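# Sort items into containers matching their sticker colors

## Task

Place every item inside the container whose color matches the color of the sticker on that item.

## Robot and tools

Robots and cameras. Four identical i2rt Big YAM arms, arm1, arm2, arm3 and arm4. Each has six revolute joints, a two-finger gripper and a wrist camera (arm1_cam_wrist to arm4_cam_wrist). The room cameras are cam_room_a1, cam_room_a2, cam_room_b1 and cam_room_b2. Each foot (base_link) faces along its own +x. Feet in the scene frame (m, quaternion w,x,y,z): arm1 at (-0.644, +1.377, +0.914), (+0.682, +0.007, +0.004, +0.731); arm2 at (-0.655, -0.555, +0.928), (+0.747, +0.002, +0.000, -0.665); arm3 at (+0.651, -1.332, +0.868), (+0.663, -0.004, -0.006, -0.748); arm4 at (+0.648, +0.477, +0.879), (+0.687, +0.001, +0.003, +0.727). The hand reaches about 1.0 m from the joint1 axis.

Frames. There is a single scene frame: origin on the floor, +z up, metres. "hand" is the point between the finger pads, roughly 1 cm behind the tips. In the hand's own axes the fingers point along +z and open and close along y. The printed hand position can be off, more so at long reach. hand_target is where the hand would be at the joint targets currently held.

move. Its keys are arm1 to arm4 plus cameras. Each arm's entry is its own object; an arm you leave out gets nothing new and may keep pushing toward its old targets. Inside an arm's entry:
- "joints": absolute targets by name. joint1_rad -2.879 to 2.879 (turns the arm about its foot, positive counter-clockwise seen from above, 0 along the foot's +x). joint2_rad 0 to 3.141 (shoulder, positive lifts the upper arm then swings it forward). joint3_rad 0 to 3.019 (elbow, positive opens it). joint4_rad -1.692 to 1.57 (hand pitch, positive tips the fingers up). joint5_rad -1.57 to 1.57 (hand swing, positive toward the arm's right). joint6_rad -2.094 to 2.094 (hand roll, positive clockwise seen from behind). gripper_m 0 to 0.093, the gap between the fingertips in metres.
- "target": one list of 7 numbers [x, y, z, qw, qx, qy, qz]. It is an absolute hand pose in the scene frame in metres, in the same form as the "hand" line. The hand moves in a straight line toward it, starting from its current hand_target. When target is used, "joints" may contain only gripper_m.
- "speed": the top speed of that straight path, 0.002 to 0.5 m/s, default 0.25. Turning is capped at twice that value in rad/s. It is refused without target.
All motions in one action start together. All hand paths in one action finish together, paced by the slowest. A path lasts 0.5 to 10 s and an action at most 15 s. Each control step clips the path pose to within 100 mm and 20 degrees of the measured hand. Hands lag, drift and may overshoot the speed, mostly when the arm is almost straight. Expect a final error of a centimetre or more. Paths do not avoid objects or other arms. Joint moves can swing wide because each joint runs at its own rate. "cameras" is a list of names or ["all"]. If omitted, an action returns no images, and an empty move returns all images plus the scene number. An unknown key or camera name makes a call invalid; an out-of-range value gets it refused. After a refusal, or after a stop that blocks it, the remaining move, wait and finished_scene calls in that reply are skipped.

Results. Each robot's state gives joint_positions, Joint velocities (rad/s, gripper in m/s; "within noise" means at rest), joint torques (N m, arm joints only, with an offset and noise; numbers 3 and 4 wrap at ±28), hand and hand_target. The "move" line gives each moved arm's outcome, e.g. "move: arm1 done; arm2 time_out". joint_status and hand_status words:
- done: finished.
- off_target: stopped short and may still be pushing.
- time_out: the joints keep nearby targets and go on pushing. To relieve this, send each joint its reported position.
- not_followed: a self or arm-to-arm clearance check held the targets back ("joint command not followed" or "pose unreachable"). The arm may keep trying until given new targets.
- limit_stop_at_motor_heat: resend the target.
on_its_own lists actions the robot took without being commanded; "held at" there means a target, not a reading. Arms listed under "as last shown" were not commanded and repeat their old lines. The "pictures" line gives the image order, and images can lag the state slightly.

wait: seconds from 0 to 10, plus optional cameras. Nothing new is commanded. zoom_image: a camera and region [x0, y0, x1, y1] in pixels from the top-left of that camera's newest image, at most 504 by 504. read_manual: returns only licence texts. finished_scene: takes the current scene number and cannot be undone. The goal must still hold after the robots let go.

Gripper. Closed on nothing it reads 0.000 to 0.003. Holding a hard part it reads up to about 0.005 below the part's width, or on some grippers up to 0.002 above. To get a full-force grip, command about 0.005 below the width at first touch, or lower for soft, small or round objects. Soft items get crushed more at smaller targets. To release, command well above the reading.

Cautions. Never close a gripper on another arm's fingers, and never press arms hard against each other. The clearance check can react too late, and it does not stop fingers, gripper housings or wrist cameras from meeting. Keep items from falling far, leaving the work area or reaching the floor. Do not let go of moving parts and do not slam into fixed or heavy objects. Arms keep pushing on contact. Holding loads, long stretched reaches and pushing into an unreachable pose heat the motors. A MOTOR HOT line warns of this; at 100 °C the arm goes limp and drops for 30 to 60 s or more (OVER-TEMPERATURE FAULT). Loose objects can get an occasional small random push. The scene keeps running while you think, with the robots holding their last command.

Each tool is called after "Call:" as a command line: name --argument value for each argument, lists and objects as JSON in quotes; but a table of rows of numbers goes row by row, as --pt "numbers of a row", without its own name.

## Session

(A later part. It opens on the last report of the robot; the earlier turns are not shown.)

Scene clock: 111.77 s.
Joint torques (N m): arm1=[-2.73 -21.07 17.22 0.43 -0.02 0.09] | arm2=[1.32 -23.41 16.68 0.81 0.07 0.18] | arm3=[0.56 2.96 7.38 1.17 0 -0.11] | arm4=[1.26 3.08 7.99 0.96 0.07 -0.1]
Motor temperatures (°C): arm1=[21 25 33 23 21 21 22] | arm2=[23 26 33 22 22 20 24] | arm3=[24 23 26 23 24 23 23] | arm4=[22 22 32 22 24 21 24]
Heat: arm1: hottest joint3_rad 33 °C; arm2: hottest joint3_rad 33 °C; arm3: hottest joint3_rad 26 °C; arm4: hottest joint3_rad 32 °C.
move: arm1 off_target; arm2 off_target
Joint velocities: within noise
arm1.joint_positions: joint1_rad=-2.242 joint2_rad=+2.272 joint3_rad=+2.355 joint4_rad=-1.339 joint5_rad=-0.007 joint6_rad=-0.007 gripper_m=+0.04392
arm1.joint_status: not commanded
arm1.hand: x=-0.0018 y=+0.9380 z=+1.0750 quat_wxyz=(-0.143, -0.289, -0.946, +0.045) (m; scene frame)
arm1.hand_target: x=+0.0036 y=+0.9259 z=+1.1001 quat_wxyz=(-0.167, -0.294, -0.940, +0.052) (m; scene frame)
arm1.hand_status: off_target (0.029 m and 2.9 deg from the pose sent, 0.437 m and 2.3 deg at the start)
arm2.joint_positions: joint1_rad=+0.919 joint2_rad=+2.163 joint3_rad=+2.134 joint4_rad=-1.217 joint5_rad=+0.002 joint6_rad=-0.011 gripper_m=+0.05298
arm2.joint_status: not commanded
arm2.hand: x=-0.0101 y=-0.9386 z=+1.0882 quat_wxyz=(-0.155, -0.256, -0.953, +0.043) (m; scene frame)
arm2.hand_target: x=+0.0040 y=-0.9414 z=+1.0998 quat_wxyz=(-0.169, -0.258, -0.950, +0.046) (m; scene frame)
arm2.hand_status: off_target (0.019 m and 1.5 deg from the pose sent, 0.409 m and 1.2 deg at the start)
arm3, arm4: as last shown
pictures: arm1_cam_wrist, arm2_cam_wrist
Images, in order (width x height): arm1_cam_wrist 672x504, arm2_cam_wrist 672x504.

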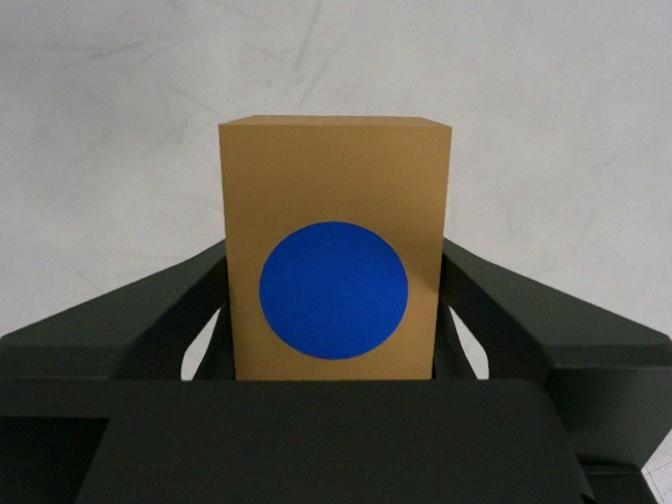

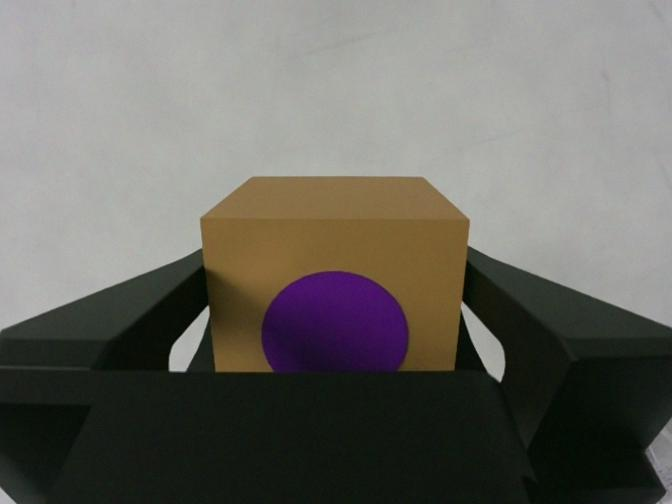

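Call:
move --arm1 '{"target":[0.005,0.925,1.045,0.166,0.2945,0.9397,-0.052],"speed":0.1}' --arm2 '{"target":[0.005,-0.942,1.045,0.168,0.258,0.9505,-0.0456],"speed":0.1}'

Call:
move --arm1 '{"target":[0.005,0.925,1.032,0.166,0.2945,0.9397,-0.052],"speed":0.05}' --arm2 '{"target":[0.005,-0.942,1.032,0.168,0.258,0.9505,-0.0456],"speed":0.05}' --cameras '["cam_room_a1","cam_room_a2"]'

Call:
zoom_image --camera "cam_room_a2" --region '[320, 140, 450, 230]'

Call:
zoom_image --camera "cam_room_a1" --region '[270, 150, 420, 250]'

Scene clock: 120.90 s.
Joint torques (N m): arm1=[-3.25 -21.54 11.9 1.63 0.01 0.13] | arm2=[1.26 -23.47 10.59 2.29 0.08 0.19] | arm3=[0.38 2.84 7.34 1.22 0.01 -0.11] | arm4=[1.08 3.14 7.99 0.83 0.07 -0.08]
Motor temperatures (°C): arm1=[21 25 35 23 21 21 22] | arm2=[23 27 35 22 22 20 24] | arm3=[24 23 27 23 24 23 23] | arm4=[22 22 32 22 24 21 24]
Heat: arm1: hottest joint3_rad 35 °C; arm2: hottest joint3_rad 35 °C; arm3: hottest joint3_rad 27 °C; arm4: hottest joint3_rad 32 °C.
move: arm1 done; arm2 off_target
Joint velocities: within noise
arm1.joint_positions: joint1_rad=-2.242 joint2_rad=+2.272 joint3_rad=+2.263 joint4_rad=-1.221 joint5_rad=-0.007 joint6_rad=-0.007 gripper_m=+0.04392
arm1.joint_status: not commanded
arm1.hand: x=+0.0038 y=+0.9339 z=+1.0412 quat_wxyz=(-0.155, -0.288, -0.944, +0.049) (m; scene frame)
arm1.hand_target: x=+0.0048 y=+0.9251 z=+1.0451 quat_wxyz=(-0.166, -0.294, -0.940, +0.052) (m; scene frame)
arm1.hand_status: done (0.010 m and 1.6 deg from the pose sent, 0.033 m and 2.9 deg at the start)
arm2.joint_positions: joint1_rad=+0.919 joint2_rad=+2.177 joint3_rad=+2.088 joint4_rad=-1.121 joint5_rad=+0.002 joint6_rad=-0.011 gripper_m=+0.05298
arm2.joint_status: not commanded
arm2.hand: x=-0.0004 y=-0.9443 z=+1.0654 quat_wxyz=(-0.173, -0.255, -0.950, +0.048) (m; scene frame)
arm2.hand_target: x=+0.0044 y=-0.9417 z=+1.0452 quat_wxyz=(-0.168, -0.258, -0.950, +0.046) (m; scene frame)
arm2.hand_status: off_target (0.021 m and 0.7 deg from the pose sent, 0.046 m and 1.5 deg at the start)
arm3, arm4: as last shown
pictures: none

Scene clock: 121.87 s.
Joint torques (N m): arm1=[-2.61 -21.66 11.36 1.65 -0.07 0.11] | arm2=[1.38 -23.06 10.22 2.28 0.1 0.18] | arm3=[0.5 2.9 7.39 1.22 -0.01 -0.12] | arm4=[0.85 2.84 7.86 0.92 0.06 -0.07]
Motor temperatures (°C): arm1=[21 25 35 23 21 21 22] | arm2=[23 27 35 22 22 20 24] | arm3=[24 23 27 23 24 23 23] | arm4=[22 22 32 22 24 21 24]
Heat: arm1: hottest joint3_rad 35 °C; arm2: hottest joint3_rad 35 °C; arm3: hottest joint3_rad 27 °C; arm4: hottest joint3_rad 32 °C.
move: arm1 done; arm2 off_target
Joint velocities: within noise
arm1.joint_positions: joint1_rad=-2.242 joint2_rad=+2.272 joint3_rad=+2.237 joint4_rad=-1.188 joint5_rad=-0.007 joint6_rad=-0.007 gripper_m=+0.04392
arm1.joint_status: not commanded
arm1.hand: x=+0.0047 y=+0.9332 z=+1.0318 quat_wxyz=(-0.158, -0.288, -0.943, +0.050) (m; scene frame)
arm1.hand_target: x=+0.0049 y=+0.9250 z=+1.0321 quat_wxyz=(-0.166, -0.294, -0.940, +0.052) (m; scene frame)
arm1.hand_status: done (0.008 m and 1.3 deg from the pose sent, 0.013 m and 1.6 deg at the start)
arm2.joint_positions: joint1_rad=+0.919 joint2_rad=+2.177 joint3_rad=+2.067 joint4_rad=-1.090 joint5_rad=+0.002 joint6_rad=-0.011 gripper_m=+0.05298
arm2.joint_status: not commanded
arm2.hand: x=+0.0009 y=-0.9450 z=+1.0583 quat_wxyz=(-0.178, -0.255, -0.949, +0.049) (m; scene frame)
arm2.hand_target: x=+0.0041 y=-0.9416 z=+1.0324 quat_wxyz=(-0.168, -0.258, -0.950, +0.046) (m; scene frame)
arm2.hand_status: off_target (0.027 m and 1.3 deg from the pose sent, 0.034 m and 0.7 deg at the start)
arm3, arm4: as last shown
pictures: cam_room_a1, cam_room_a2
Images, in order (width x height): cam_room_a1 672x504, cam_room_a2 672x504.

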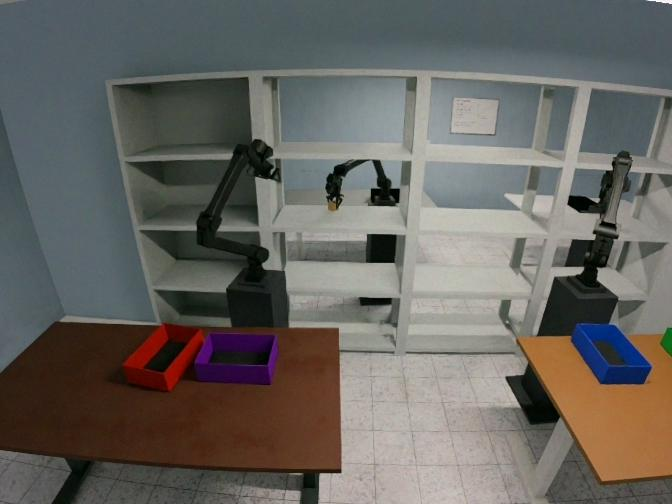

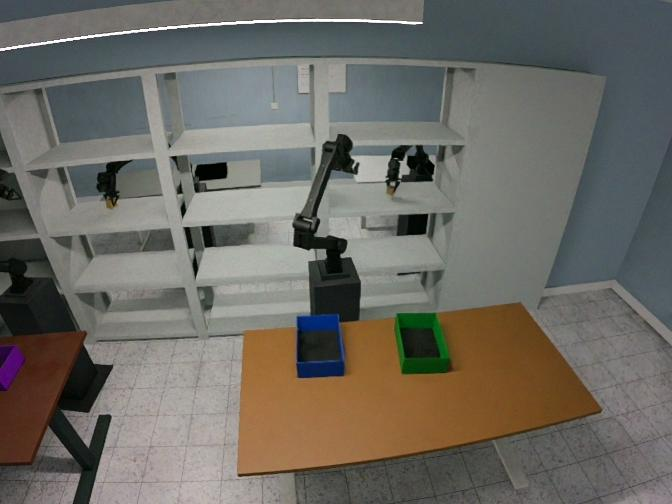

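Scaled by 3.877.

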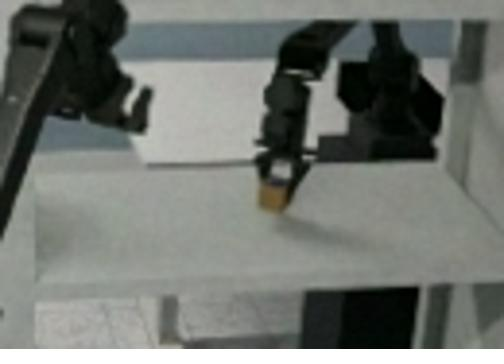

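Scaled by 3.360.

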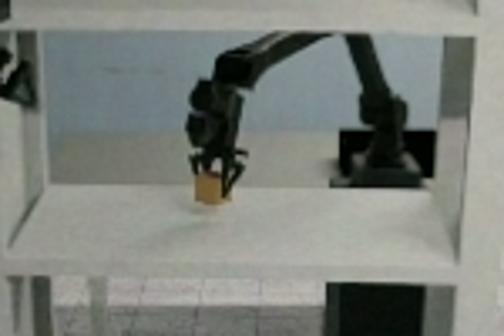

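Call:
move --arm1 '{"target":[0.005,0.925,1.018,0.166,0.2945,0.9397,-0.052],"speed":0.05}' --arm2 '{"target":[0.003,-0.942,1.015,0.168,0.258,0.9505,-0.0456],"speed":0.05}'

Call:
move --arm1 '{"target":[0.005,0.925,1.009,0.166,0.2945,0.9397,-0.052],"speed":0.05}' --arm2 '{"target":[0.002,-0.942,1.005,0.168,0.258,0.9505,-0.0456],"speed":0.05}' --cameras '["cam_room_a1","cam_room_a2"]'

Call:
zoom_image --camera "cam_room_a2" --region '[320, 140, 450, 230]'

Call:
zoom_image --camera "cam_room_a1" --region '[270, 150, 420, 250]'

Scene clock: 131.63 s.
Joint torques (N m): arm1=[-2.49 -21.48 11.25 1.55 0 0.07] | arm2=[1.14 -23.06 10.15 2.29 0.07 0.16] | arm3=[0.38 3.02 7.36 1.21 0 -0.11] | arm4=[1.26 3.37 8.01 0.91 0.08 -0.1]
Motor temperatures (°C): arm1=[21 25 35 23 21 21 22] | arm2=[23 28 34 22 22 20 24] | arm3=[24 23 27 23 24 23 23] | arm4=[22 22 32 22 24 21 24]
Heat: arm1: hottest joint3_rad 35 °C; arm2: hottest joint3_rad 34 °C; arm3: hottest joint3_rad 27 °C; arm4: hottest joint3_rad 32 °C.
move: arm1 done; arm2 off_target
Joint velocities: within noise
arm1.joint_positions: joint1_rad=-2.242 joint2_rad=+2.272 joint3_rad=+2.207 joint4_rad=-1.155 joint5_rad=-0.007 joint6_rad=-0.007 gripper_m=+0.04392
arm1.joint_status: not commanded
arm1.hand: x=+0.0047 y=+0.9331 z=+1.0206 quat_wxyz=(-0.160, -0.288, -0.943, +0.050) (m; scene frame)
arm1.hand_target: x=+0.0048 y=+0.9251 z=+1.0181 quat_wxyz=(-0.166, -0.294, -0.940, +0.052) (m; scene frame)
arm1.hand_status: done (0.009 m and 1.1 deg from the pose sent, 0.016 m and 1.3 deg at the start)
arm2.joint_positions: joint1_rad=+0.919 joint2_rad=+2.179 joint3_rad=+2.028 joint4_rad=-1.047 joint5_rad=+0.002 joint6_rad=-0.011 gripper_m=+0.05298
arm2.joint_status: not commanded
arm2.hand: x=-0.0001 y=-0.9444 z=+1.0419 quat_wxyz=(-0.178, -0.255, -0.949, +0.049) (m; scene frame)
arm2.hand_target: x=+0.0021 y=-0.9416 z=+1.0154 quat_wxyz=(-0.168, -0.258, -0.950, +0.046) (m; scene frame)
arm2.hand_status: off_target (0.027 m and 1.3 deg from the pose sent, 0.043 m and 1.3 deg at the start)
arm3, arm4: as last shown
pictures: none

Scene clock: 132.60 s.
Joint torques (N m): arm1=[-2.73 -21.13 11.38 1.7 -0.02 0.14] | arm2=[1.08 -22.89 10.11 2.3 0.06 0.16] | arm3=[0.38 2.84 7.36 1.21 0 -0.11] | arm4=[1.32 3.43 8.09 1.05 0.1 -0.08]
Motor temperatures (°C): arm1=[21 25 35 23 21 21 22] | arm2=[23 28 34 22 22 20 24] | arm3=[24 23 27 23 24 23 23] | arm4=[22 22 32 22 24 21 24]
Heat: arm1: hottest joint3_rad 35 °C; arm2: hottest joint3_rad 34 °C; arm3: hottest joint3_rad 27 °C; arm4: hottest joint3_rad 32 °C.
move: arm1 done; arm2 off_target
Joint velocities: within noise
arm1.joint_positions: joint1_rad=-2.242 joint2_rad=+2.272 joint3_rad=+2.189 joint4_rad=-1.133 joint5_rad=-0.007 joint6_rad=-0.007 gripper_m=+0.04392
arm1.joint_status: not commanded
arm1.hand: x=+0.0049 y=+0.9329 z=+1.0142 quat_wxyz=(-0.161, -0.288, -0.943, +0.051) (m; scene frame)
arm1.hand_target: x=+0.0048 y=+0.9251 z=+1.0092 quat_wxyz=(-0.166, -0.294, -0.940, +0.052) (m; scene frame)
arm1.hand_status: done (0.009 m and 1.0 deg from the pose sent, 0.014 m and 1.1 deg at the start)
arm2.joint_positions: joint1_rad=+0.919 joint2_rad=+2.182 joint3_rad=+2.009 joint4_rad=-1.023 joint5_rad=+0.002 joint6_rad=-0.011 gripper_m=+0.05298
arm2.joint_status: not commanded
arm2.hand: x=-0.0002 y=-0.9443 z=+1.0327 quat_wxyz=(-0.179, -0.255, -0.949, +0.049) (m; scene frame)
arm2.hand_target: x=+0.0011 y=-0.9416 z=+1.0055 quat_wxyz=(-0.168, -0.258, -0.950, +0.046) (m; scene frame)
arm2.hand_status: off_target (0.028 m and 1.4 deg from the pose sent, 0.037 m and 1.3 deg at the start)
arm3.joint_positions: joint1_rad=-1.979 joint2_rad=+0.535 joint3_rad=+1.397 joint4_rad=-1.593 joint5_rad=+0.000 joint6_rad=+0.006 gripper_m=+0.09402
arm3.joint_status: not commanded
arm3.hand: x=+0.5090 y=-1.2415 z=+1.3725 quat_wxyz=(+0.099, -0.882, +0.244, +0.391) (m; scene frame)
arm3.hand_target: x=+0.5129 y=-1.2417 z=+1.3733 quat_wxyz=(+0.103, -0.881, +0.246, +0.391) (m; scene frame)
arm3.hand_status: not commanded
arm4.joint_positions: joint1_rad=+0.896 joint2_rad=+0.535 joint3_rad=+1.381 joint4_rad=-1.590 joint5_rad=+0.000 joint6_rad=+0.013 gripper_m=+0.09402
arm4.joint_status: not commanded
arm4.hand: x=+0.5148 y=+0.5759 z=+1.3796 quat_wxyz=(-0.118, +0.870, -0.285, -0.385) (m; scene frame)
arm4.hand_target: x=+0.5193 y=+0.5721 z=+1.3865 quat_wxyz=(-0.121, +0.869, -0.277, -0.391) (m; scene frame)
arm4.hand_status: not commanded
pictures: cam_room_a1, cam_room_a2
Images, in order (width x height): cam_room_a1 672x504, cam_room_a2 672x504.

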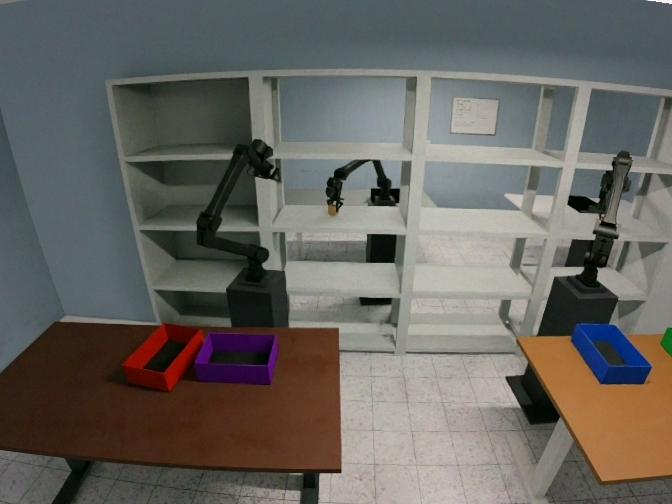

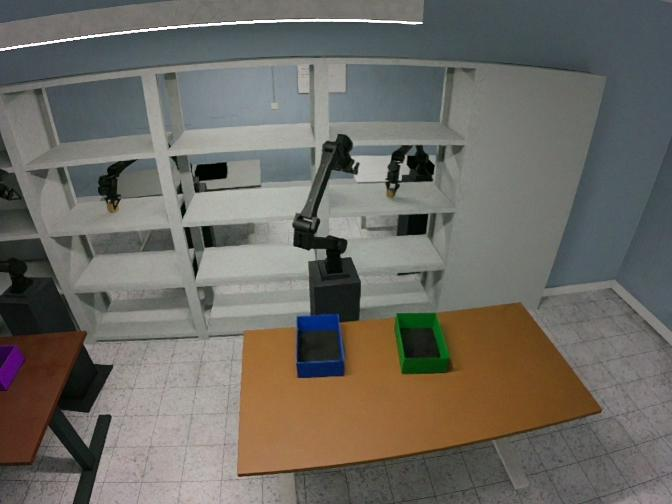

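Scaled by 3.877.

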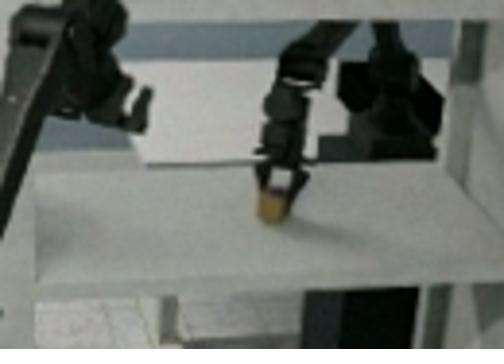

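Scaled by 3.360.

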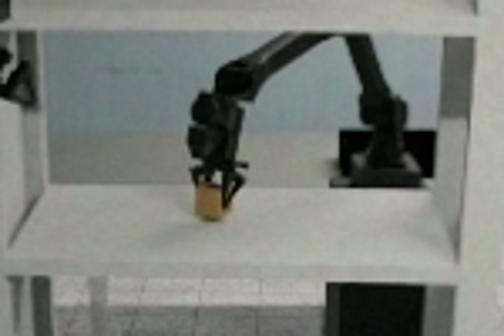

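Call:
move --arm1 '{"target":[0.005,0.925,1.001,0.166,0.2945,0.9397,-0.052],"speed":0.05}' --arm2 '{"target":[0.002,-0.942,0.996,0.168,0.258,0.9505,-0.0456],"speed":0.05}'

Call:
move --arm1 '{"target":[0.005,0.925,0.993,0.166,0.2945,0.9397,-0.052],"speed":0.05}' --arm2 '{"target":[0.002,-0.942,0.988,0.168,0.258,0.9505,-0.0456],"speed":0.05}'

Scene clock: 137.30 s.
Joint torques (N m): arm1=[-2.61 -20.25 11.17 1.62 0.05 0.12] | arm2=[1.14 -23.06 10.07 2.29 0.06 0.16] | arm3=[0.56 2.96 7.34 1.21 0.01 -0.11] | arm4=[0.91 3.14 7.98 0.8 0.06 -0.07]
Motor temperatures (°C): arm1=[21 25 35 23 21 21 22] | arm2=[23 28 34 22 22 20 24] | arm3=[24 23 27 23 24 23 23] | arm4=[22 22 32 22 24 21 24]
Heat: arm1: hottest joint3_rad 35 °C; arm2: hottest joint3_rad 34 °C; arm3: hottest joint3_rad 27 °C; arm4: hottest joint3_rad 32 °C.
move: arm1 off_target; arm2 off_target
Joint velocities: within noise
arm1.joint_positions: joint1_rad=-2.242 joint2_rad=+2.272 joint3_rad=+2.175 joint4_rad=-1.115 joint5_rad=-0.007 joint6_rad=-0.007 gripper_m=+0.04392
arm1.joint_status: not commanded
arm1.hand: x=+0.0052 y=+0.9327 z=+1.0092 quat_wxyz=(-0.163, -0.288, -0.942, +0.051) (m; scene frame)
arm1.hand_target: x=+0.0048 y=+0.9251 z=+1.0011 quat_wxyz=(-0.166, -0.294, -0.940, +0.052) (m; scene frame)
arm1.hand_status: off_target (0.011 m and 0.9 deg from the pose sent, 0.015 m and 1.0 deg at the start)
arm2.joint_positions: joint1_rad=+0.919 joint2_rad=+2.189 joint3_rad=+1.995 joint4_rad=-1.004 joint5_rad=+0.002 joint6_rad=-0.011 gripper_m=+0.05298
arm2.joint_status: not commanded
arm2.hand: x=-0.0001 y=-0.9443 z=+1.0231 quat_wxyz=(-0.179, -0.255, -0.949, +0.049) (m; scene frame)
arm2.hand_target: x=+0.0011 y=-0.9416 z=+0.9963 quat_wxyz=(-0.168, -0.258, -0.950, +0.046) (m; scene frame)
arm2.hand_status: off_target (0.027 m and 1.3 deg from the pose sent, 0.037 m and 1.4 deg at the start)
arm3, arm4: as last shown
pictures: none

Scene clock: 138.27 s.
Joint torques (N m): arm1=[-2.78 -19.78 10.32 1.74 0 0.06] | arm2=[1.08 -22.53 9.52 2.39 0.06 0.15] | arm3=[0.5 2.9 7.36 1.17 0 -0.11] | arm4=[0.91 2.9 7.98 0.83 0.06 -0.05]
Motor temperatures (°C): arm1=[21 25 35 23 21 21 22] | arm2=[23 28 34 22 22 20 24] | arm3=[24 23 27 23 24 23 23] | arm4=[22 22 32 22 24 21 24]
Heat: arm1: hottest joint3_rad 35 °C; arm2: hottest joint3_rad 34 °C; arm3: hottest joint3_rad 27 °C; arm4: hottest joint3_rad 32 °C.
move: arm1 off_target; arm2 off_target
Joint velocities: within noise
arm1.joint_positions: joint1_rad=-2.242 joint2_rad=+2.272 joint3_rad=+2.170 joint4_rad=-1.099 joint5_rad=-0.007 joint6_rad=-0.007 gripper_m=+0.04392
arm1.joint_status: not commanded
arm1.hand: x=+0.0072 y=+0.9313 z=+1.0084 quat_wxyz=(-0.168, -0.287, -0.941, +0.053) (m; scene frame)
arm1.hand_target: x=+0.0047 y=+0.9252 z=+0.9932 quat_wxyz=(-0.166, -0.294, -0.940, +0.052) (m; scene frame)
arm1.hand_status: off_target (0.017 m and 0.9 deg from the pose sent, 0.018 m and 0.9 deg at the start)
arm2.joint_positions: joint1_rad=+0.919 joint2_rad=+2.189 joint3_rad=+1.990 joint4_rad=-0.989 joint5_rad=+0.002 joint6_rad=-0.011 gripper_m=+0.05298
arm2.joint_status: not commanded
arm2.hand: x=+0.0016 y=-0.9453 z=+1.0220 quat_wxyz=(-0.183, -0.255, -0.948, +0.050) (m; scene frame)
arm2.hand_target: x=+0.0008 y=-0.9414 z=+0.9887 quat_wxyz=(-0.168, -0.258, -0.950, +0.046) (m; scene frame)
arm2.hand_status: off_target (0.034 m and 1.9 deg from the pose sent, 0.035 m and 1.3 deg at the start)
arm3, arm4: as last shown
pictures: none

Call:
move --arm1 '{"joints":{"gripper_m":0.066}}' --arm2 '{"joints":{"gripper_m":0.075}}'

Call:
move --arm1 '{"target":[-0.03,0.948,1.12,0.166,0.2945,0.9397,-0.052],"speed":0.15}' --arm2 '{"target":[-0.03,-0.922,1.12,0.168,0.258,0.9505,-0.0456],"speed":0.15}' --cameras '["arm1_cam_wrist","arm2_cam_wrist"]'

Call:
move --arm1 '{"target":[-0.348,1.172,1.14,0.166,0.2945,0.9397,-0.052]}' --arm2 '{"target":[-0.345,-0.737,1.14,0.168,0.258,0.9505,-0.0456]}' --arm4 '{"target":[0.353,0.683,1.13,-0.0774,0.9216,-0.2888,-0.2471]}' --arm3 '{"target":[0.343,-1.147,1.13,0.0689,-0.9277,0.2572,0.2485]}' --cameras '["arm3_cam_wrist","arm4_cam_wrist"]'

Scene clock: 145.87 s.
Joint torques (N m): arm1=[-2.78 -20.25 11.19 1.55 0.01 0.08] | arm2=[1.2 -22.65 9.81 2.28 0.05 0.15] | arm3=[0.5 2.96 7.34 1.17 0 -0.11] | arm4=[1.26 3.43 8.01 0.8 0.09 -0.06]
Motor temperatures (°C): arm1=[21 25 35 23 21 21 22] | arm2=[23 27 33 22 22 20 24] | arm3=[24 23 27 23 24 23 23] | arm4=[22 22 32 22 24 21 24]
Heat: arm1: hottest joint3_rad 35 °C; arm2: hottest joint3_rad 33 °C; arm3: hottest joint3_rad 27 °C; arm4: hottest joint3_rad 32 °C.
move: arm1 done; arm2 done
Joint velocities: within noise
arm1.joint_positions: joint1_rad=-2.242 joint2_rad=+2.273 joint3_rad=+2.160 joint4_rad=-1.096 joint5_rad=-0.007 joint6_rad=-0.007 gripper_m=+0.06597
arm1.joint_status: all done
arm1.hand: x=+0.0055 y=+0.9324 z=+1.0034 quat_wxyz=(-0.165, -0.288, -0.942, +0.052) (m; scene frame)
arm1.hand_target: x=+0.0047 y=+0.9252 z=+0.9931 quat_wxyz=(-0.166, -0.294, -0.940, +0.052) (m; scene frame)
arm1.hand_status: not commanded
arm2.joint_positions: joint1_rad=+0.919 joint2_rad=+2.190 joint3_rad=+1.987 joint4_rad=-0.986 joint5_rad=+0.002 joint6_rad=-0.011 gripper_m=+0.07493
arm2.joint_status: all done
arm2.hand: x=+0.0013 y=-0.9451 z=+1.0205 quat_wxyz=(-0.183, -0.255, -0.948, +0.050) (m; scene frame)
arm2.hand_target: x=+0.0008 y=-0.9414 z=+0.9886 quat_wxyz=(-0.168, -0.258, -0.950, +0.046) (m; scene frame)
arm2.hand_status: not commanded
arm3, arm4: as last shown
pictures: none

Scene clock: 147.40 s.
Joint torques (N m): arm1=[-2.9 -21.83 14.64 0.58 -0.08 0.09] | arm2=[1.2 -24.41 14.34 0.81 0.07 0.19] | arm3=[0.38 2.9 7.38 1.16 0 -0.11] | arm4=[1.32 3.14 7.97 0.85 0.08 -0.06]
Motor temperatures (°C): arm1=[21 26 35 23 21 21 22] | arm2=[23 27 33 22 22 20 24] | arm3=[24 23 27 23 24 23 23] | arm4=[22 22 32 22 24 21 24]
Heat: arm1: hottest joint3_rad 35 °C; arm2: hottest joint3_rad 33 °C; arm3: hottest joint3_rad 27 °C; arm4: hottest joint3_rad 32 °C.
move: arm1 off_target; arm2 off_target
Joint velocities: within noise
arm1.joint_positions: joint1_rad=-2.242 joint2_rad=+2.129 joint3_rad=+2.151 joint4_rad=-1.271 joint5_rad=-0.007 joint6_rad=-0.007 gripper_m=+0.06597
arm1.joint_status: not commanded
arm1.hand: x=-0.0305 y=+0.9579 z=+1.0922 quat_wxyz=(-0.146, -0.289, -0.945, +0.046) (m; scene frame)
arm1.hand_target: x=-0.0307 y=+0.9485 z=+1.1200 quat_wxyz=(-0.166, -0.295, -0.940, +0.052) (m; scene frame)
arm1.hand_status: off_target (0.029 m and 2.5 deg from the pose sent, 0.123 m and 0.8 deg at the start)
arm2.joint_positions: joint1_rad=+0.919 joint2_rad=+2.054 joint3_rad=+1.987 joint4_rad=-1.180 joint5_rad=+0.002 joint6_rad=-0.011 gripper_m=+0.07493
arm2.joint_status: not commanded
arm2.hand: x=-0.0381 y=-0.9221 z=+1.1018 quat_wxyz=(-0.155, -0.256, -0.953, +0.043) (m; scene frame)
arm2.hand_target: x=-0.0305 y=-0.9218 z=+1.1202 quat_wxyz=(-0.169, -0.258, -0.950, +0.046) (m; scene frame)
arm2.hand_status: off_target (0.020 m and 1.5 deg from the pose sent, 0.107 m and 1.9 deg at the start)
arm3, arm4: as last shown
pictures: arm1_cam_wrist, arm2_cam_wrist
Images, in order (width x height): arm1_cam_wrist 672x504, arm2_cam_wrist 672x504.

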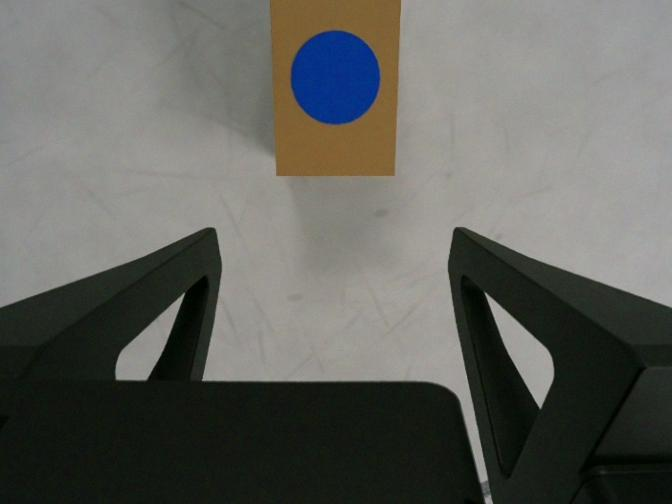

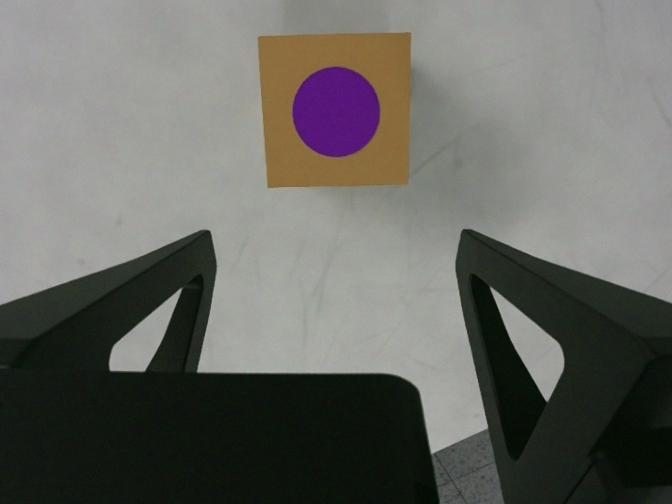

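Scene clock: 149.60 s.
Joint torques (N m): arm1=[-2.67 -3.96 11.48 0.64 -0.09 0.08] | arm2=[1.55 -7.24 10.19 0.99 0.15 0.21] | arm3=[1.67 -6.42 9.28 1.57 0.13 0] | arm4=[1.26 -6.24 9.43 1.39 0.2 -0.07]
Motor temperatures (°C): arm1=[21 26 35 23 21 21 22] | arm2=[23 27 33 22 22 20 24] | arm3=[24 23 27 23 24 23 23] | arm4=[22 22 32 22 24 21 24]
Heat: arm1: hottest joint3_rad 35 °C; arm2: hottest joint3_rad 33 °C; arm3: hottest joint3_rad 27 °C; arm4: hottest joint3_rad 32 °C.
move: arm1 done; arm2 off_target; arm3 done; arm4 done
Joint velocities: within noise
arm1.joint_positions: joint1_rad=-2.242 joint2_rad=+1.031 joint3_rad=+0.960 joint4_rad=-1.123 joint5_rad=-0.007 joint6_rad=-0.007 gripper_m=+0.06597
arm1.joint_status: not commanded
arm1.hand: x=-0.3451 y=+1.1747 z=+1.1411 quat_wxyz=(-0.171, -0.288, -0.941, +0.054) (m; scene frame)
arm1.hand_target: x=-0.3480 y=+1.1721 z=+1.1400 quat_wxyz=(-0.166, -0.295, -0.940, +0.052) (m; scene frame)
arm1.hand_status: done (0.004 m and 1.0 deg from the pose sent, 0.386 m and 2.6 deg at the start)
arm2.joint_positions: joint1_rad=+0.919 joint2_rad=+1.053 joint3_rad=+0.942 joint4_rad=-1.080 joint5_rad=+0.002 joint6_rad=-0.010 gripper_m=+0.07493
arm2.joint_status: not commanded
arm2.hand: x=-0.3417 y=-0.7426 z=+1.1487 quat_wxyz=(-0.182, -0.255, -0.948, +0.050) (m; scene frame)
arm2.hand_target: x=-0.3451 y=-0.7371 z=+1.1402 quat_wxyz=(-0.168, -0.258, -0.950, +0.046) (m; scene frame)
arm2.hand_status: off_target (0.011 m and 1.7 deg from the pose sent, 0.360 m and 1.6 deg at the start)
arm3.joint_positions: joint1_rad=-1.979 joint2_rad=+0.936 joint3_rad=+0.942 joint4_rad=-1.066 joint5_rad=+0.017 joint6_rad=+0.006 gripper_m=+0.09402
arm3.joint_status: not commanded
arm3.hand: x=+0.3458 y=-1.1459 z=+1.1266 quat_wxyz=(+0.067, -0.933, +0.259, +0.240) (m; scene frame)
arm3.hand_target: x=+0.3430 y=-1.1470 z=+1.1300 quat_wxyz=(+0.069, -0.931, +0.258, +0.249) (m; scene frame)
arm3.hand_status: done (0.005 m and 1.2 deg from the pose sent, 0.309 m and 17.7 deg at the start)
arm4.joint_positions: joint1_rad=+0.907 joint2_rad=+0.946 joint3_rad=+0.906 joint4_rad=-1.035 joint5_rad=+0.005 joint6_rad=+0.013 gripper_m=+0.09402
arm4.joint_status: not commanded
arm4.hand: x=+0.3581 y=+0.6820 z=+1.1239 quat_wxyz=(-0.072, +0.922, -0.297, -0.236) (m; scene frame)
arm4.hand_target: x=+0.3531 y=+0.6829 z=+1.1300 quat_wxyz=(-0.077, +0.922, -0.289, -0.247) (m; scene frame)
arm4.hand_status: done (0.008 m and 1.7 deg from the pose sent, 0.316 m and 17.5 deg at the start)
pictures: arm3_cam_wrist, arm4_cam_wrist
Images, in order (width x height): arm3_cam_wrist 672x504, arm4_cam_wrist 672x504.

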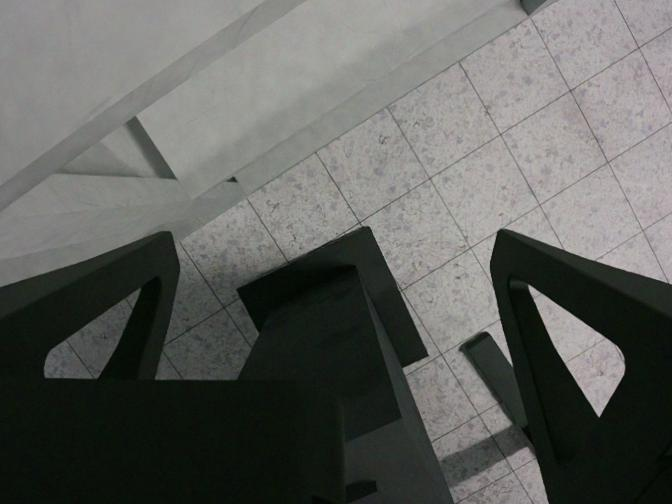

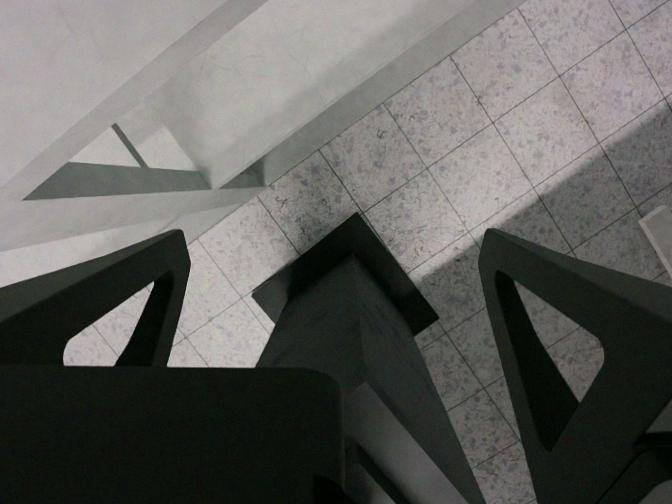

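Call:
move --arm4 '{"target":[0.02,0.945,1.11,-0.0774,0.9216,-0.2888,-0.2471],"speed":0.2}' --arm3 '{"target":[0.02,-0.955,1.11,0.0689,-0.9310,0.2580,0.2496],"speed":0.2}' --cameras '["arm3_cam_wrist","arm4_cam_wrist"]'

Scene clock: 157.90 s.
Joint torques (N m): arm1=[-2.84 -3.9 11.52 0.84 -0.05 0.06] | arm2=[1.61 -7.36 10.18 0.98 0.14 0.21] | arm3=[1.32 -22.48 14.16 0.61 -0.08 -0.08] | arm4=[0.32 -23.06 12.79 0.43 -0.05 -0.08]
Motor temperatures (°C): arm1=[21 26 34 23 21 21 22] | arm2=[23 27 33 22 22 20 24] | arm3=[24 23 27 23 24 23 23] | arm4=[22 22 32 22 24 21 24]
Heat: arm1: hottest joint3_rad 34 °C; arm2: hottest joint3_rad 33 °C; arm3: hottest joint3_rad 27 °C; arm4: hottest joint3_rad 32 °C.
move: arm3 off_target; arm4 off_target
Joint velocities: within noise
arm1, arm2: as last shown
arm3.joint_positions: joint1_rad=-1.979 joint2_rad=+1.937 joint3_rad=+1.899 joint4_rad=-1.041 joint5_rad=+0.017 joint6_rad=+0.006 gripper_m=+0.09402
arm3.joint_status: not commanded
arm3.hand: x=+0.0311 y=-0.9625 z=+1.0881 quat_wxyz=(+0.064, -0.936, +0.260, +0.230) (m; scene frame)
arm3.hand_target: x=+0.0211 y=-0.9556 z=+1.1102 quat_wxyz=(+0.069, -0.931, +0.258, +0.250) (m; scene frame)
arm3.hand_status: off_target (0.026 m and 2.3 deg from the pose sent, 0.378 m and 1.2 deg at the start)
arm4.joint_positions: joint1_rad=+0.881 joint2_rad=+2.098 joint3_rad=+2.134 joint4_rad=-1.104 joint5_rad=-0.008 joint6_rad=-0.017 gripper_m=+0.09402
arm4.joint_status: not commanded
arm4.hand: x=+0.0259 y=+0.9343 z=+1.1008 quat_wxyz=(-0.074, +0.923, -0.293, -0.239) (m; scene frame)
arm4.hand_target: x=+0.0207 y=+0.9446 z=+1.1099 quat_wxyz=(-0.078, +0.921, -0.289, -0.248) (m; scene frame)
arm4.hand_status: off_target (0.015 m and 1.2 deg from the pose sent, 0.429 m and 1.7 deg at the start)
pictures: arm3_cam_wrist, arm4_cam_wrist
Images, in order (width x height): arm3_cam_wrist 672x504, arm4_cam_wrist 672x504.

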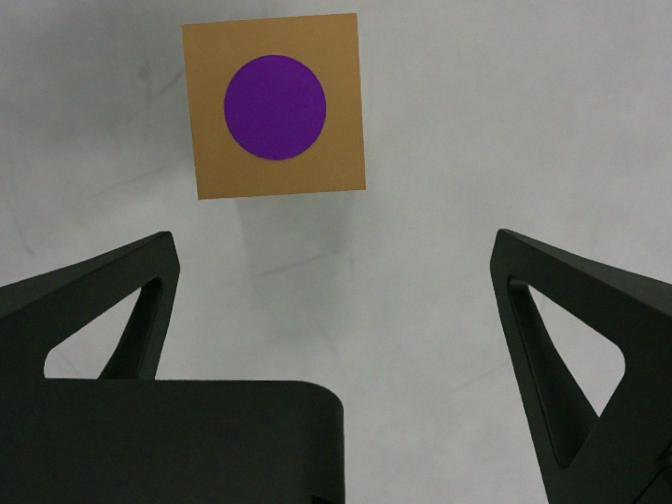

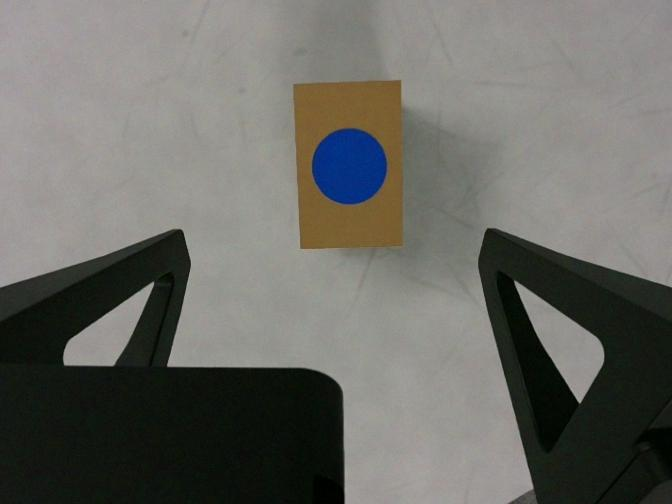

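Call:
move --arm4 '{"target":[-0.003,0.967,0.98,-0.0774,0.9216,-0.2888,-0.2471],"speed":0.12}' --arm3 '{"target":[-0.028,-0.948,1.085,0.0616,-0.9383,0.2296,0.2516],"speed":0.12}' --cameras '["arm3_cam_wrist","arm4_cam_wrist"]'

Scene clock: 169.30 s.
Joint torques (N m): arm1=[-3.25 -3.55 11.36 0.72 -0.08 0.09] | arm2=[1.61 -7.36 10.18 0.96 0.15 0.21] | arm3=[2.49 -23.53 14.26 0.62 -0.08 -0.12] | arm4=[0.44 -22.77 9.07 1.42 -0.03 -0.08]
Motor temperatures (°C): arm1=[21 26 34 23 21 21 22] | arm2=[23 27 32 22 22 20 23] | arm3=[24 24 28 23 24 23 23] | arm4=[22 24 34 22 24 21 24]
Heat: arm1: hottest joint3_rad 34 °C; arm2: hottest joint3_rad 32 °C; arm3: hottest joint3_rad 28 °C; arm4: hottest joint3_rad 34 °C.
move: arm3 off_target; arm4 off_target
Joint velocities: within noise
arm1, arm2: as last shown
arm3.joint_positions: joint1_rad=-1.977 joint2_rad=+2.074 joint3_rad=+2.063 joint4_rad=-1.062 joint5_rad=-0.003 joint6_rad=-0.025 gripper_m=+0.09402
arm3.joint_status: not commanded
arm3.hand: x=-0.0102 y=-0.9447 z=+1.0691 quat_wxyz=(+0.059, -0.939, +0.242, +0.236) (m; scene frame)
arm3.hand_target: x=-0.0269 y=-0.9488 z=+1.0850 quat_wxyz=(+0.062, -0.938, +0.230, +0.252) (m; scene frame)
arm3.hand_status: off_target (0.024 m and 2.3 deg from the pose sent, 0.061 m and 4.3 deg at the start)
arm4.joint_positions: joint1_rad=+0.877 joint2_rad=+2.210 joint3_rad=+2.077 joint4_rad=-0.888 joint5_rad=-0.012 joint6_rad=-0.025 gripper_m=+0.09401
arm4.joint_status: not commanded
arm4.hand: x=-0.0037 y=+0.9591 z=+1.0127 quat_wxyz=(-0.081, +0.918, -0.289, -0.261) (m; scene frame)
arm4.hand_target: x=-0.0019 y=+0.9660 z=+0.9806 quat_wxyz=(-0.077, +0.922, -0.289, -0.247) (m; scene frame)
arm4.hand_status: off_target (0.034 m and 1.7 deg from the pose sent, 0.128 m and 1.2 deg at the start)
pictures: arm3_cam_wrist, arm4_cam_wrist
Images, in order (width x height): arm3_cam_wrist 672x504, arm4_cam_wrist 672x504.

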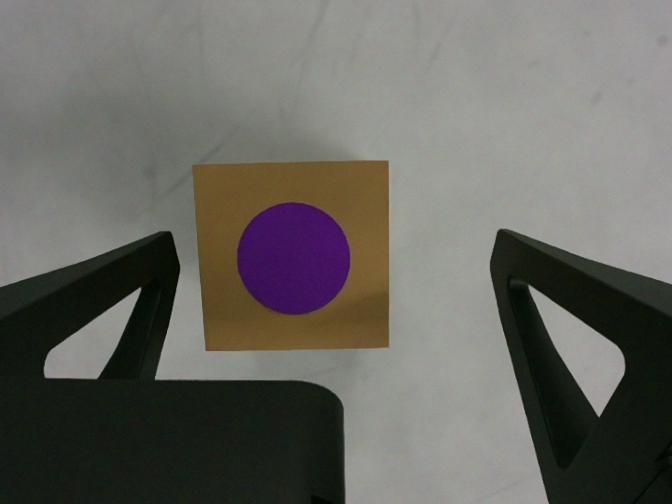

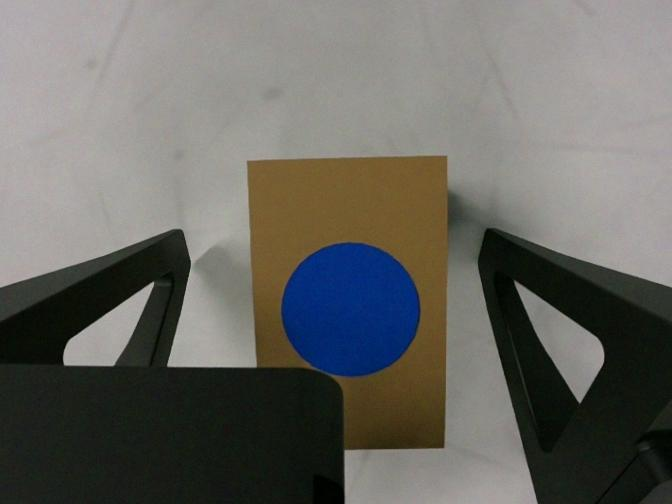

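Call:
move --arm4 '{"joints":{"gripper_m":0.036}}' --arm3 '{"target":[-0.034,-0.961,1.015,0.0616,-0.9383,0.2296,0.2516],"speed":0.12}' --cameras '["arm3_cam_wrist","arm4_cam_wrist"]'

Scene clock: 175.40 s.
Joint torques (N m): arm1=[-3.02 -3.66 11.52 0.51 -0.02 0.06] | arm2=[1.55 -7.24 10.19 0.99 0.15 0.21] | arm3=[2.37 -24.41 9.03 1.59 0.11 0.01] | arm4=[0.73 -23.06 8.99 1.36 -0.04 -0.03]
Motor temperatures (°C): arm1=[21 25 34 23 21 21 22] | arm2=[23 26 32 22 22 20 23] | arm3=[24 24 29 23 24 23 23] | arm4=[22 25 34 22 24 21 24]
Heat: arm1: hottest joint3_rad 34 °C; arm2: hottest joint3_rad 32 °C; arm3: hottest joint3_rad 29 °C; arm4: hottest joint3_rad 34 °C.
move: arm3 off_target; arm4 off_target
Joint velocities: within noise
arm1, arm2: as last shown
arm3.joint_positions: joint1_rad=-1.955 joint2_rad=+2.095 joint3_rad=+1.967 joint4_rad=-0.911 joint5_rad=+0.002 joint6_rad=-0.023 gripper_m=+0.09402
arm3.joint_status: not commanded
arm3.hand: x=-0.0272 y=-0.9540 z=+1.0237 quat_wxyz=(+0.063, -0.937, +0.232, +0.252) (m; scene frame)
arm3.hand_target: x=-0.0338 y=-0.9611 z=+1.0151 quat_wxyz=(+0.062, -0.938, +0.230, +0.252) (m; scene frame)
arm3.hand_status: off_target (0.013 m and 0.3 deg from the pose sent, 0.061 m and 2.3 deg at the start)
arm4.joint_positions: joint1_rad=+0.870 joint2_rad=+2.211 joint3_rad=+2.077 joint4_rad=-0.887 joint5_rad=-0.012 joint6_rad=-0.026 gripper_m=+0.04437
arm4.joint_status: gripper_m off_target (ended at +0.04439, target +0.03600)
arm4.hand: x=-0.0006 y=+0.9637 z=+1.0122 quat_wxyz=(-0.082, +0.917, -0.292, -0.261) (m; scene frame)
arm4.hand_target: x=-0.0018 y=+0.9660 z=+0.9805 quat_wxyz=(-0.077, +0.922, -0.289, -0.247) (m; scene frame)
arm4.hand_status: not commanded
pictures: arm3_cam_wrist, arm4_cam_wrist
Images, in order (width x height): arm3_cam_wrist 672x504, arm4_cam_wrist 672x504.

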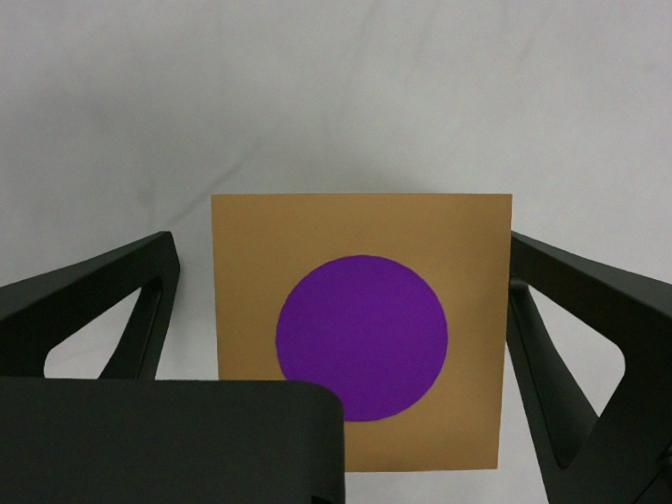

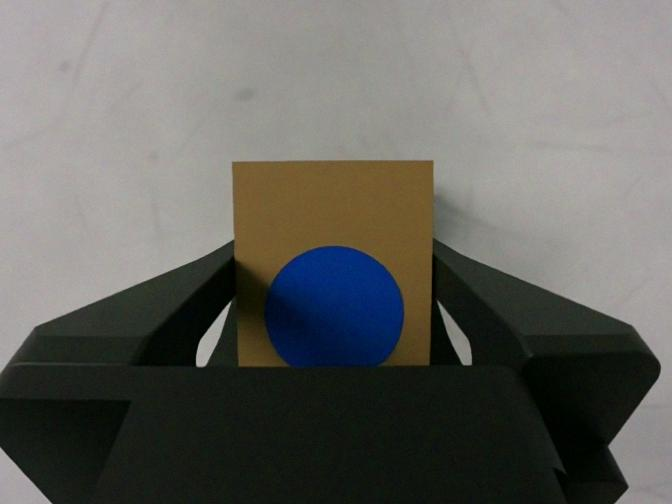

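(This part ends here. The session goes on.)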